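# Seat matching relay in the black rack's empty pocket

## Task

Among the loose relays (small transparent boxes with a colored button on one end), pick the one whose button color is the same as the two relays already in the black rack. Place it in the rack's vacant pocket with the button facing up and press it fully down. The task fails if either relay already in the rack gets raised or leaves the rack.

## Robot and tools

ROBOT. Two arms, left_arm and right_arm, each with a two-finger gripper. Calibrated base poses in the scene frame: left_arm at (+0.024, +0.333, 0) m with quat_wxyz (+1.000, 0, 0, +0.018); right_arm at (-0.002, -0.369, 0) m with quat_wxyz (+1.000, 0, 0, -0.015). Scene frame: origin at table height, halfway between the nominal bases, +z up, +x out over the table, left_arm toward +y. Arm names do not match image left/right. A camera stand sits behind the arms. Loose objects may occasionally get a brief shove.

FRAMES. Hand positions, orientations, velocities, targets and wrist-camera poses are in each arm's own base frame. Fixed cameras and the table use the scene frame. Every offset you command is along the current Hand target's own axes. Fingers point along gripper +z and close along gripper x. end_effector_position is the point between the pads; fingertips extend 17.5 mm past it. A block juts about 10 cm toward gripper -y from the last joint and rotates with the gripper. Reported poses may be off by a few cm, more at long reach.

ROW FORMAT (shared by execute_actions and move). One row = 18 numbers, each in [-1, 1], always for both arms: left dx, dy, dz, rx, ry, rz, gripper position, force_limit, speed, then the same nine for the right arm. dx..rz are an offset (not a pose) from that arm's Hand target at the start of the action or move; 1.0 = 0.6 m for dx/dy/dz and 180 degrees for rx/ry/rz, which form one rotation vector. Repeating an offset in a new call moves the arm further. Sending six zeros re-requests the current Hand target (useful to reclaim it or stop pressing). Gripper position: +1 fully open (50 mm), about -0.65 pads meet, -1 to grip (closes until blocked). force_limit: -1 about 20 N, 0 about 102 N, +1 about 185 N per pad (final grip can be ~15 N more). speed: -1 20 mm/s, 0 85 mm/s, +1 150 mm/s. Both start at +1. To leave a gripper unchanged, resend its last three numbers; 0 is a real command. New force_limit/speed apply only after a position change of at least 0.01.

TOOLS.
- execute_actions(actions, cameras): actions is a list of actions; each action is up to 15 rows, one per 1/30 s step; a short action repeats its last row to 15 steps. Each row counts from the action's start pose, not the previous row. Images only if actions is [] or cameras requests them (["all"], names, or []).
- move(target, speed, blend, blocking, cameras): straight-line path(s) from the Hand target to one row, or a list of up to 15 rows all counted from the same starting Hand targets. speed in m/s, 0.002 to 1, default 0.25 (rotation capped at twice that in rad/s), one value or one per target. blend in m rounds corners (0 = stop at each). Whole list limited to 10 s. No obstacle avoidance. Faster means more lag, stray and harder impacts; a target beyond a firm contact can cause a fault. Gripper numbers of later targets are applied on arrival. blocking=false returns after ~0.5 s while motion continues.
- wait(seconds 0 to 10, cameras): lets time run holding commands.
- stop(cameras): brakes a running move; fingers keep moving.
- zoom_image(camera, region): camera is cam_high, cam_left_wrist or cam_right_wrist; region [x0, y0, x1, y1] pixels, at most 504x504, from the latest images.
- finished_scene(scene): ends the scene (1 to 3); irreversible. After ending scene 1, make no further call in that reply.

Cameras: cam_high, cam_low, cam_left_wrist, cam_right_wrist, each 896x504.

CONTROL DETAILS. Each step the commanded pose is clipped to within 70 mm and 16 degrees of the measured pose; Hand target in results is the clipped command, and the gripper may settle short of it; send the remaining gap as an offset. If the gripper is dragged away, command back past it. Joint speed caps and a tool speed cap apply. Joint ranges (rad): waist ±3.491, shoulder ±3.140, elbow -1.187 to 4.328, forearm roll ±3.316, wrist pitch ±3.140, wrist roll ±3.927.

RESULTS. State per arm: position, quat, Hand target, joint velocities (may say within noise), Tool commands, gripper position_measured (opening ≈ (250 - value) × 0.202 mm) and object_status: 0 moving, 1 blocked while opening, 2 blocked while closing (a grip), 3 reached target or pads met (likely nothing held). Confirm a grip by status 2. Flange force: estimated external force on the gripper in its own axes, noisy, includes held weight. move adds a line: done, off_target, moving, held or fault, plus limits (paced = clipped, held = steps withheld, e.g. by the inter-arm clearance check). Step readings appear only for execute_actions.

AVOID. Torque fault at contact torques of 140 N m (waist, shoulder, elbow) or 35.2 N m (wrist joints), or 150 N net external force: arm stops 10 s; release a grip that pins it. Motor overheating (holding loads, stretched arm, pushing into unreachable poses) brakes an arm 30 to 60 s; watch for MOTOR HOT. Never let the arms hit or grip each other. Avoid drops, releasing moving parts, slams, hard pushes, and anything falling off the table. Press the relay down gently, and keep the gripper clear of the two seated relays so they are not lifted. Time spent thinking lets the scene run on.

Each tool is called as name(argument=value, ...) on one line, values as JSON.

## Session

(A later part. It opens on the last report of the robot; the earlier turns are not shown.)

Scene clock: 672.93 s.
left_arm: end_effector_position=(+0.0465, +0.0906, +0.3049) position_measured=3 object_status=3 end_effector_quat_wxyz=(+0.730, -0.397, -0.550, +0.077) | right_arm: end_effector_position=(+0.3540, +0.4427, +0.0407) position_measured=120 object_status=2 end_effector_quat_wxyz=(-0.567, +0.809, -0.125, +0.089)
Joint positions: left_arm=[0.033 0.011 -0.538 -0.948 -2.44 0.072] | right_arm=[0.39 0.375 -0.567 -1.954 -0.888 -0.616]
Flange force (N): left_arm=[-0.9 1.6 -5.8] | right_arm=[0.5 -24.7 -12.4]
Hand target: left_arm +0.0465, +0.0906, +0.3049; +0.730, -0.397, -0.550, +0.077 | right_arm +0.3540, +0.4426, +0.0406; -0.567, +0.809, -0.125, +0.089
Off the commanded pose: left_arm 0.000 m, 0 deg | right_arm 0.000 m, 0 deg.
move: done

wait(seconds=0, cameras=["cam_low","cam_right_wrist","cam_high"])

zoom_image(camera="cam_low", region=[446, 262, 496, 297])

zoom_image(camera="cam_right_wrist", region=[420, 130, 560, 320])

zoom_image(camera="cam_high", region=[455, 285, 515, 365])

Scene clock: 680.30 s.
left_arm: end_effector_position=(+0.0465, +0.0906, +0.3049) position_measured=3 object_status=3 end_effector_quat_wxyz=(+0.730, -0.397, -0.550, +0.077) | right_arm: end_effector_position=(+0.3540, +0.4426, +0.0406) position_measured=120 object_status=2 end_effector_quat_wxyz=(-0.567, +0.809, -0.125, +0.089)
Joint positions: left_arm=[0.033 0.011 -0.538 -0.948 -2.44 0.072] | right_arm=[0.39 0.375 -0.568 -1.954 -0.888 -0.616]
Flange force (N): left_arm=[-1.1 1.0 -4.9] | right_arm=[0.8 -26.3 -12.6]
Hand target: left_arm +0.0465, +0.0906, +0.3049; +0.730, -0.397, -0.550, +0.077 | right_arm +0.3540, +0.4426, +0.0406; -0.567, +0.809, -0.125, +0.089
Tool commands: left_gripper/position=+1.0 left_gripper/force_limit=+1.0 left_gripper/speed=+1.0 right_gripper/position=-1.0 right_gripper/force_limit=-0.3 right_gripper/speed=-0.7
Off the commanded pose: left_arm 0.000 m, 0 deg | right_arm 0.000 m, 0 deg.
Images, in order (width x height): cam_high 896x504, cam_low 896x504, cam_right_wrist 896x504.

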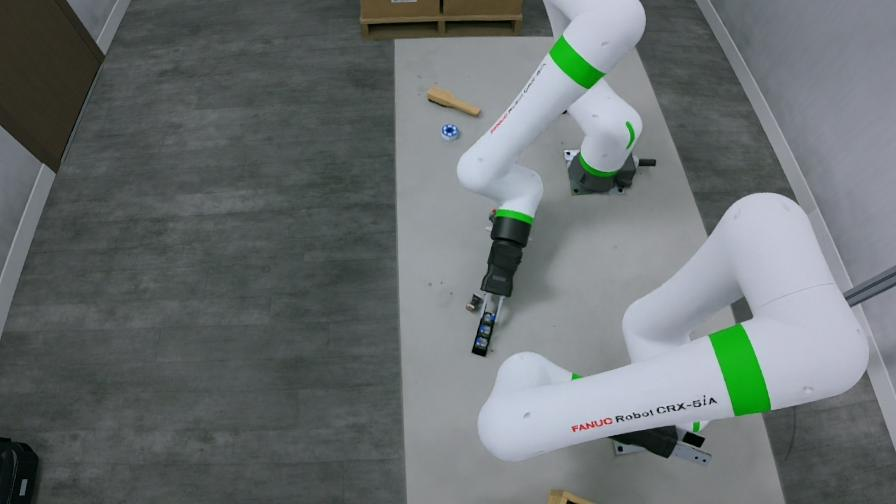

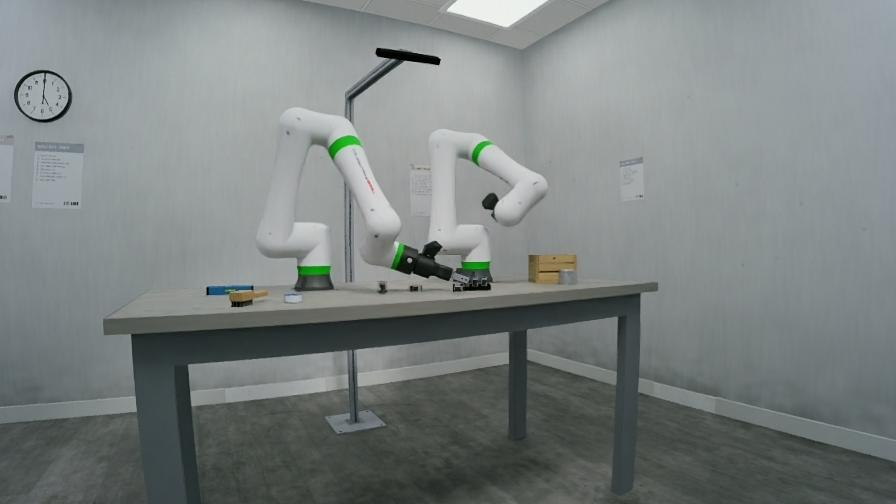

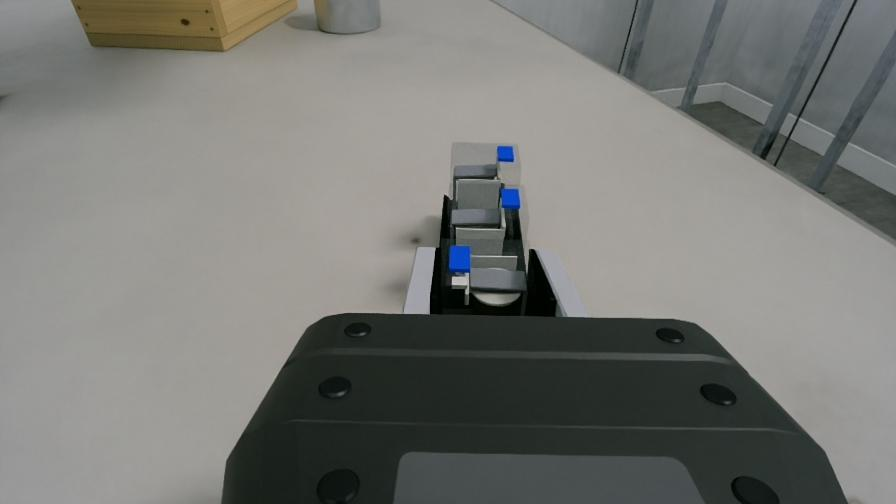

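Scaled by 10.080 from the camera's 896x504 image, which has a finer 1280x720 frame.

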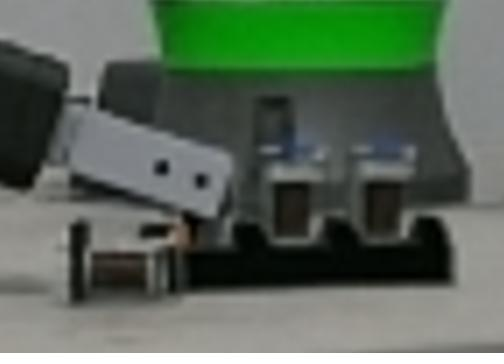

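Scaled by 2.653 from the camera's 896x504 image, which has a finer 1280x720 frame.

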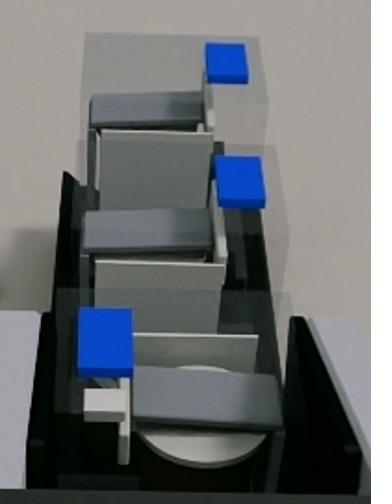

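Scaled by 6.300 from the camera's 896x504 image, which has a finer 1280x720 frame.

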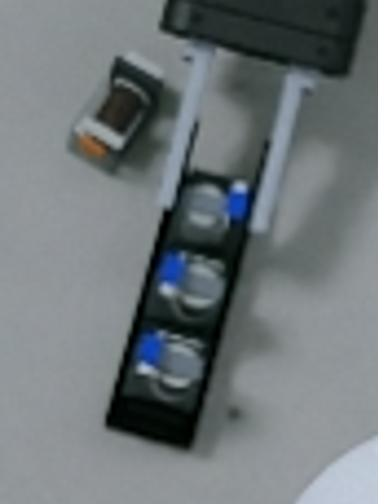

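move(target=[0,0,0,0,0,0,1,1,1, 0,0.0008,0.00028,0,0,0,-1,-0.3,-0.7], speed=0.01)

Scene clock: 716.37 s.
left_arm: end_effector_position=(+0.0465, +0.0906, +0.3049) position_measured=3 object_status=3 end_effector_quat_wxyz=(+0.730, -0.397, -0.550, +0.077) | right_arm: end_effector_position=(+0.3540, +0.4426, +0.0401) position_measured=120 object_status=2 end_effector_quat_wxyz=(-0.567, +0.809, -0.125, +0.089)
Joint positions: left_arm=[0.033 0.011 -0.538 -0.948 -2.44 0.072] | right_arm=[0.39 0.377 -0.568 -1.955 -0.889 -0.614]
Flange force (N): left_arm=[-0.5 1.9 -5.3] | right_arm=[0.9 -43.8 -25.4]
Hand target: left_arm +0.0465, +0.0906, +0.3049; +0.730, -0.397, -0.550, +0.077 | right_arm +0.3540, +0.4426, +0.0401; -0.567, +0.809, -0.125, +0.089
Off the commanded pose: left_arm 0.000 m, 0 deg | right_arm 0.000 m, 0 deg.
move: done

move(target=[[0,0,0,0,0,0,1,1,1, 0,0,0,0,0,0,0.47,-0.3,-0.7],[0,0,0,0,0,0,1,1,1, 0,0,-0.1,0,0,0,0.47,-0.3,-0.7]], speed=[0.05,0.1], cameras=["cam_low","cam_right_wrist","cam_high"])

zoom_image(camera="cam_low", region=[446, 262, 496, 297])

zoom_image(camera="cam_right_wrist", region=[400, 80, 580, 320])

Scene clock: 724.00 s.
left_arm: end_effector_position=(+0.0465, +0.0906, +0.3049) position_measured=3 object_status=3 end_effector_quat_wxyz=(+0.730, -0.397, -0.550, +0.077) | right_arm: end_effector_position=(+0.3368, +0.3889, +0.0605) position_measured=83 object_status=3 end_effector_quat_wxyz=(-0.567, +0.809, -0.125, +0.089)
Joint positions: left_arm=[0.033 0.011 -0.538 -0.948 -2.44 0.072] | right_arm=[0.287 0.244 -0.658 -1.827 -0.934 -0.69]
Flange force (N): left_arm=[-1.0 1.3 -5.5] | right_arm=[2.1 6.1 5.4]
Hand target: left_arm +0.0465, +0.0906, +0.3049; +0.730, -0.397, -0.550, +0.077 | right_arm +0.3368, +0.3889, +0.0605; -0.567, +0.809, -0.125, +0.089
Off the commanded pose: left_arm 0.000 m, 0 deg | right_arm 0.000 m, 0 deg.
move: done
Images, in order (width x height): cam_high 896x504, cam_low 896x504, cam_right_wrist 896x504.

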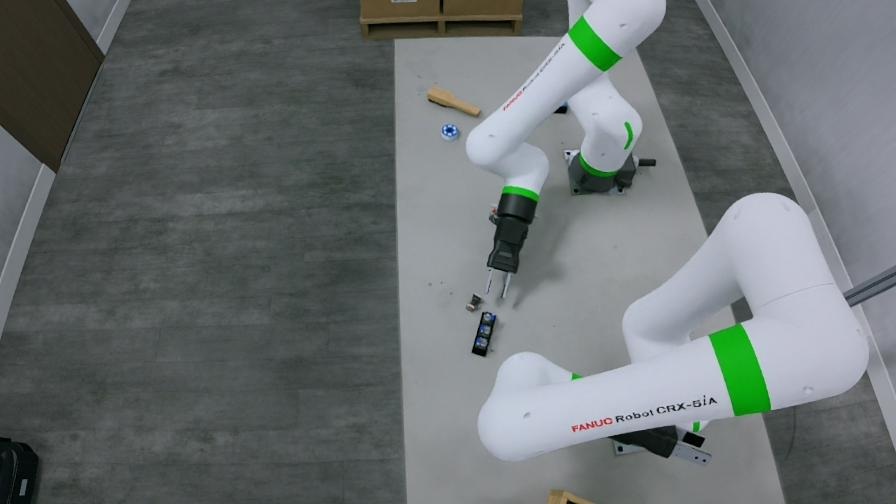

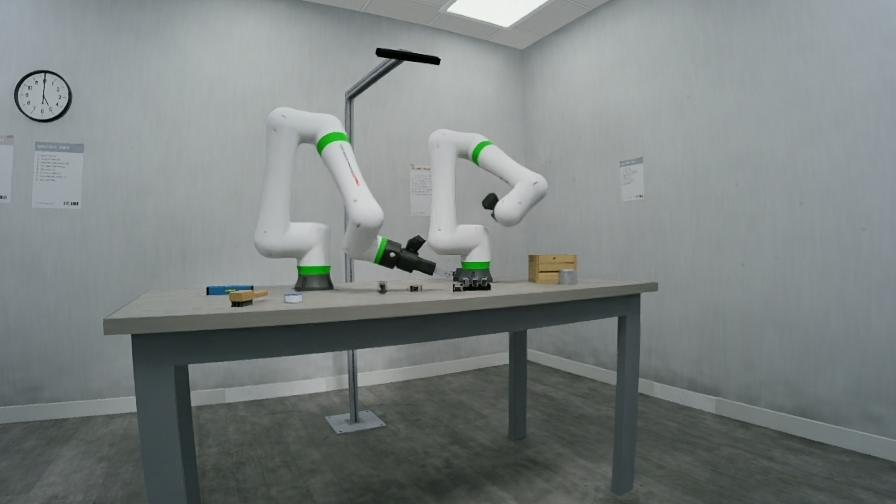

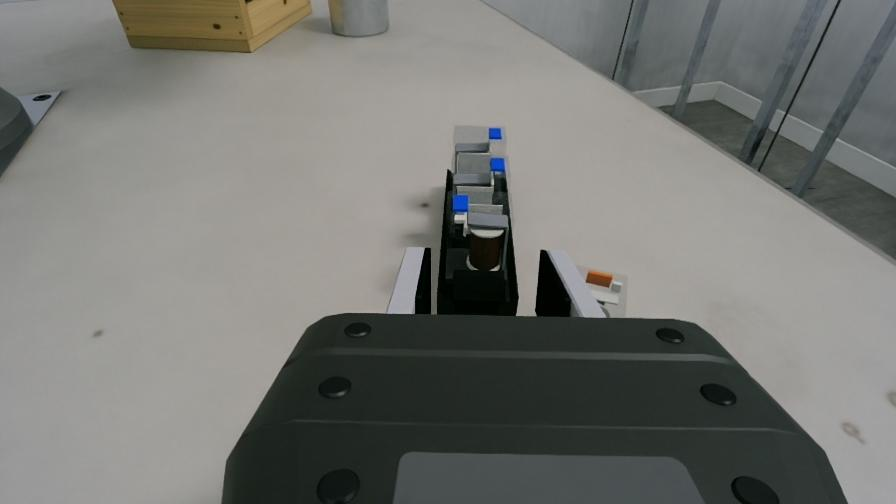

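Scaled by 10.080 from the camera's 896x504 image, which has a finer 1280x720 frame.

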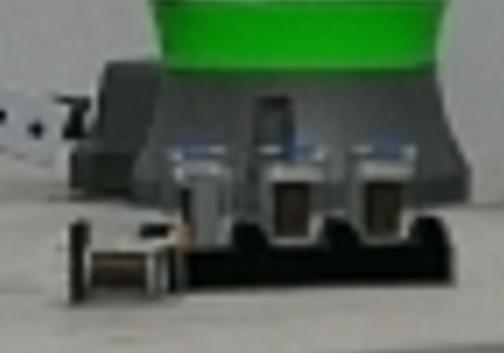

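Scaled by 2.100 from the camera's 896x504 image, which has a finer 1280x720 frame.

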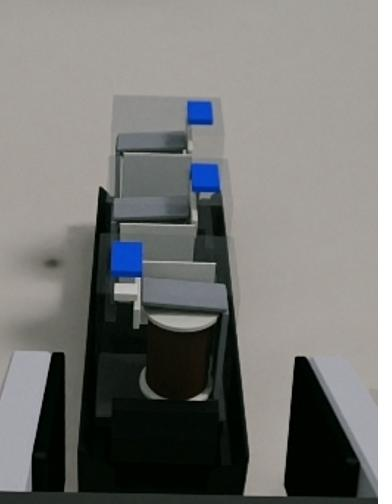

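move(target=[0,0,0,0,0,0,1,1,1, 0.082,-0.2905,-0.615,-0.389,0,0,0.47,-0.3,-0.7], speed=0.3)

move(target=[0.0273,-0.2652,-0.4788,-0.154,-0.516,-0.212,1,1,1, 0,0,0,0,0,0,0.47,-0.3,-0.7], speed=0.3, cameras=["all"])

Scene clock: 789.43 s.
left_arm: end_effector_position=(+0.0465, +0.0906, +0.3049) position_measured=3 object_status=3 end_effector_quat_wxyz=(+0.730, -0.397, -0.550, +0.077) | right_arm: end_effector_position=(+0.2957, +0.1001, +0.3501) position_measured=83 object_status=3 end_effector_quat_wxyz=(+0.000, +0.988, -0.154, +0.001)
Joint positions: left_arm=[0.033 0.011 -0.538 -0.948 -2.44 0.072] | right_arm=[0.758 -0.34 -0.122 0.001 -1.786 -2.637]
Flange force (N): left_arm=[-0.8 0.8 -4.4] | right_arm=[-2.4 -3.5 0.9]
Hand target: left_arm +0.0465, +0.0906, +0.3049; +0.730, -0.397, -0.550, +0.077 | right_arm +0.2957, +0.1001, +0.3501; +0.000, +0.988, -0.154, +0.001
Off the commanded pose: left_arm 0.000 m, 0 deg | right_arm 0.000 m, 0 deg.
move: done

Scene clock: 792.90 s.
left_arm: end_effector_position=(+0.2494, -0.1498, +0.4004) position_measured=3 object_status=3 end_effector_quat_wxyz=(+0.000, +0.184, +0.983, +0.000) | right_arm: end_effector_position=(+0.2957, +0.1001, +0.3501) position_measured=83 object_status=3 end_effector_quat_wxyz=(+0.000, +0.988, -0.154, +0.001)
Joint positions: left_arm=[-0.078 -0.359 -0.012 0 -1.918 1.278] | right_arm=[0.758 -0.34 -0.122 0.001 -1.786 -2.637]
Flange force (N): left_arm=[-5.5 -2.8 -4.7] | right_arm=[0.6 -2.3 0.7]
Hand target: left_arm +0.2494, -0.1498, +0.4004; +0.000, +0.185, +0.983, +0.000 | right_arm +0.2957, +0.1001, +0.3501; +0.000, +0.988, -0.154, +0.001
Off the commanded pose: left_arm 0.000 m, 0 deg | right_arm 0.000 m, 0 deg.
move: done

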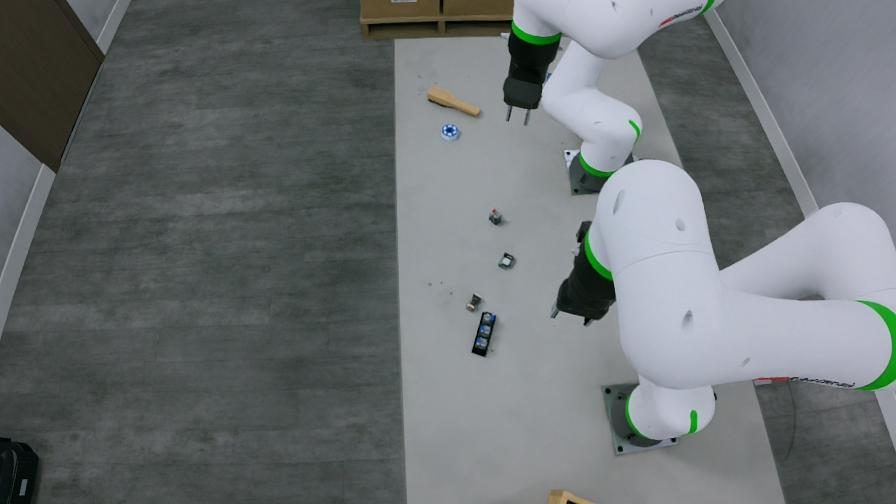

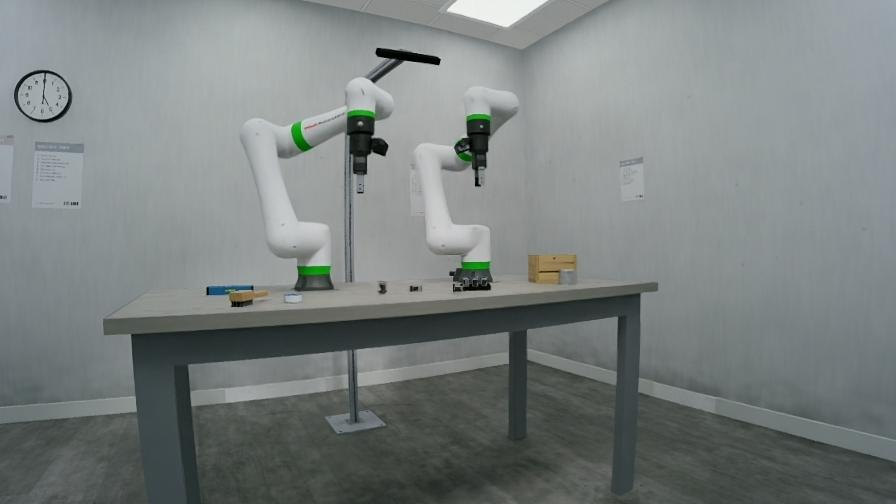

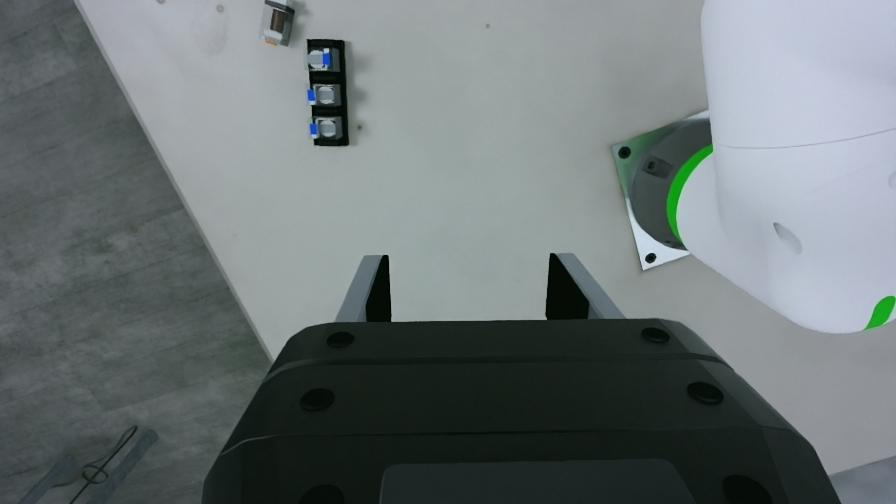

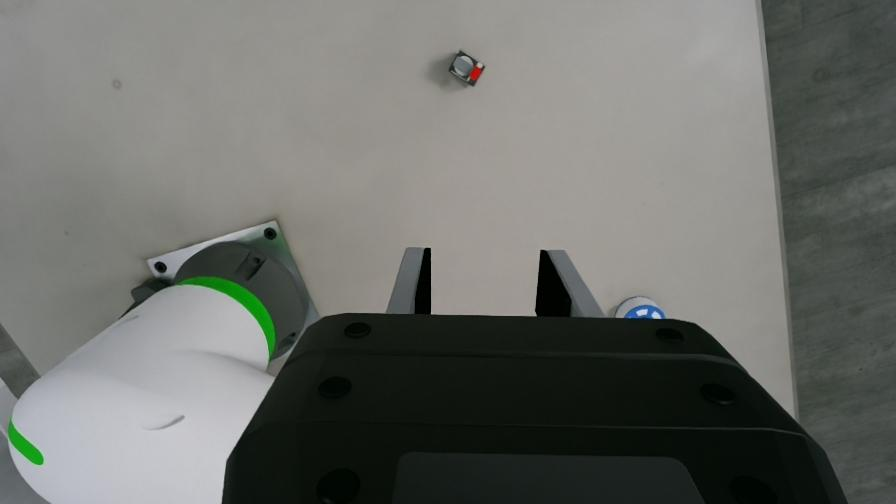

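move(target=[-0.2143,-0.0888,0.4173,0,0,0,1,1,1, 0,0,0,0,0,0,0.47,-0.3,-0.7], speed=0.3, cameras=["cam_left_wrist"])

zoom_image(camera="cam_left_wrist", region=[380, 60, 560, 290])

Scene clock: 807.10 s.
left_arm: end_effector_position=(+0.3497, -0.2461, +0.1500) position_measured=3 object_status=3 end_effector_quat_wxyz=(+0.000, +0.184, +0.983, +0.000) | right_arm: end_effector_position=(+0.2957, +0.1001, +0.3501) position_measured=83 object_status=3 end_effector_quat_wxyz=(+0.000, +0.988, -0.154, +0.001)
Joint positions: left_arm=[-0.304 -0.005 -0.314 0 -1.263 1.504] | right_arm=[0.758 -0.34 -0.122 0.001 -1.786 -2.637]
Flange force (N): left_arm=[-3.6 -1.5 -0.4] | right_arm=[1.0 -2.8 0.0]
Hand target: left_arm +0.3497, -0.2461, +0.1499; +0.000, +0.185, +0.983, +0.000 | right_arm +0.2957, +0.1001, +0.3501; +0.000, +0.988, -0.154, +0.001
Off the commanded pose: left_arm 0.000 m, 0 deg | right_arm 0.000 m, 0 deg.
move: done
Images, in order (width x height): cam_left_wrist 896x504.

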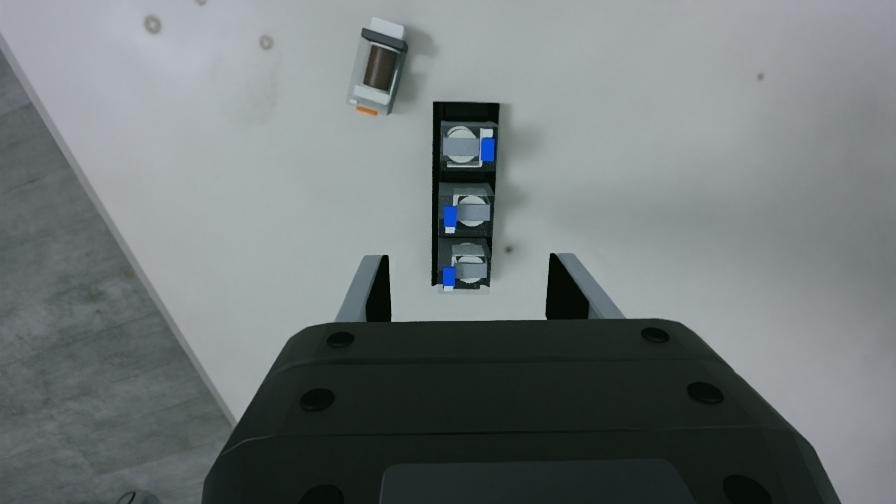

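Scaled by 2.191 from the camera's 896x504 image, which has a finer 1280x720 frame.

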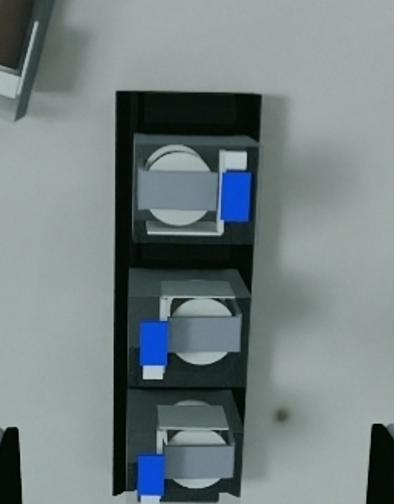

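move(target=[0,0,-0.16667,0,0,0,1,1,1, 0,0,0,0,0,0,0.47,-0.3,-0.7], speed=0.3, cameras=["cam_left_wrist"])

zoom_image(camera="cam_left_wrist", region=[340, 60, 560, 290])

Scene clock: 816.40 s.
left_arm: end_effector_position=(+0.3498, -0.2461, +0.2499) position_measured=3 object_status=3 end_effector_quat_wxyz=(+0.000, +0.184, +0.983, +0.000) | right_arm: end_effector_position=(+0.2957, +0.1001, +0.3501) position_measured=83 object_status=3 end_effector_quat_wxyz=(+0.000, +0.988, -0.154, +0.001)
Joint positions: left_arm=[-0.304 -0.052 -0.122 0 -1.502 1.504] | right_arm=[0.758 -0.34 -0.122 0.001 -1.786 -2.637]
Flange force (N): left_arm=[-4.8 -2.8 -1.7] | right_arm=[0.3 -2.6 0.4]
Hand target: left_arm +0.3498, -0.2461, +0.2499; +0.000, +0.185, +0.983, +0.000 | right_arm +0.2957, +0.1001, +0.3501; +0.000, +0.988, -0.154, +0.001
Off the commanded pose: left_arm 0.000 m, 0 deg | right_arm 0.000 m, 0 deg.
move: done
Images, in order (width x height): cam_left_wrist 896x504.

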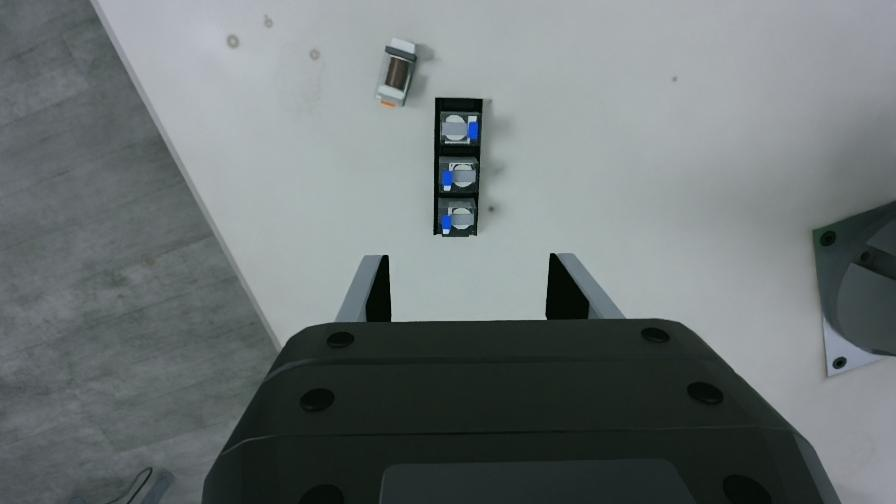

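Scaled by 2.191 from the camera's 896x504 image, which has a finer 1280x720 frame.

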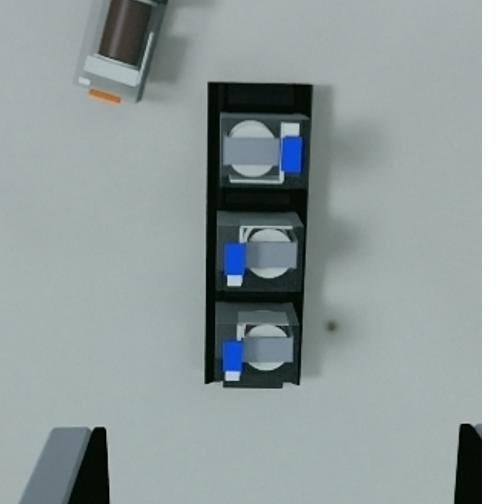

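finished_scene(scene=1)

The scene is finished: the task was done.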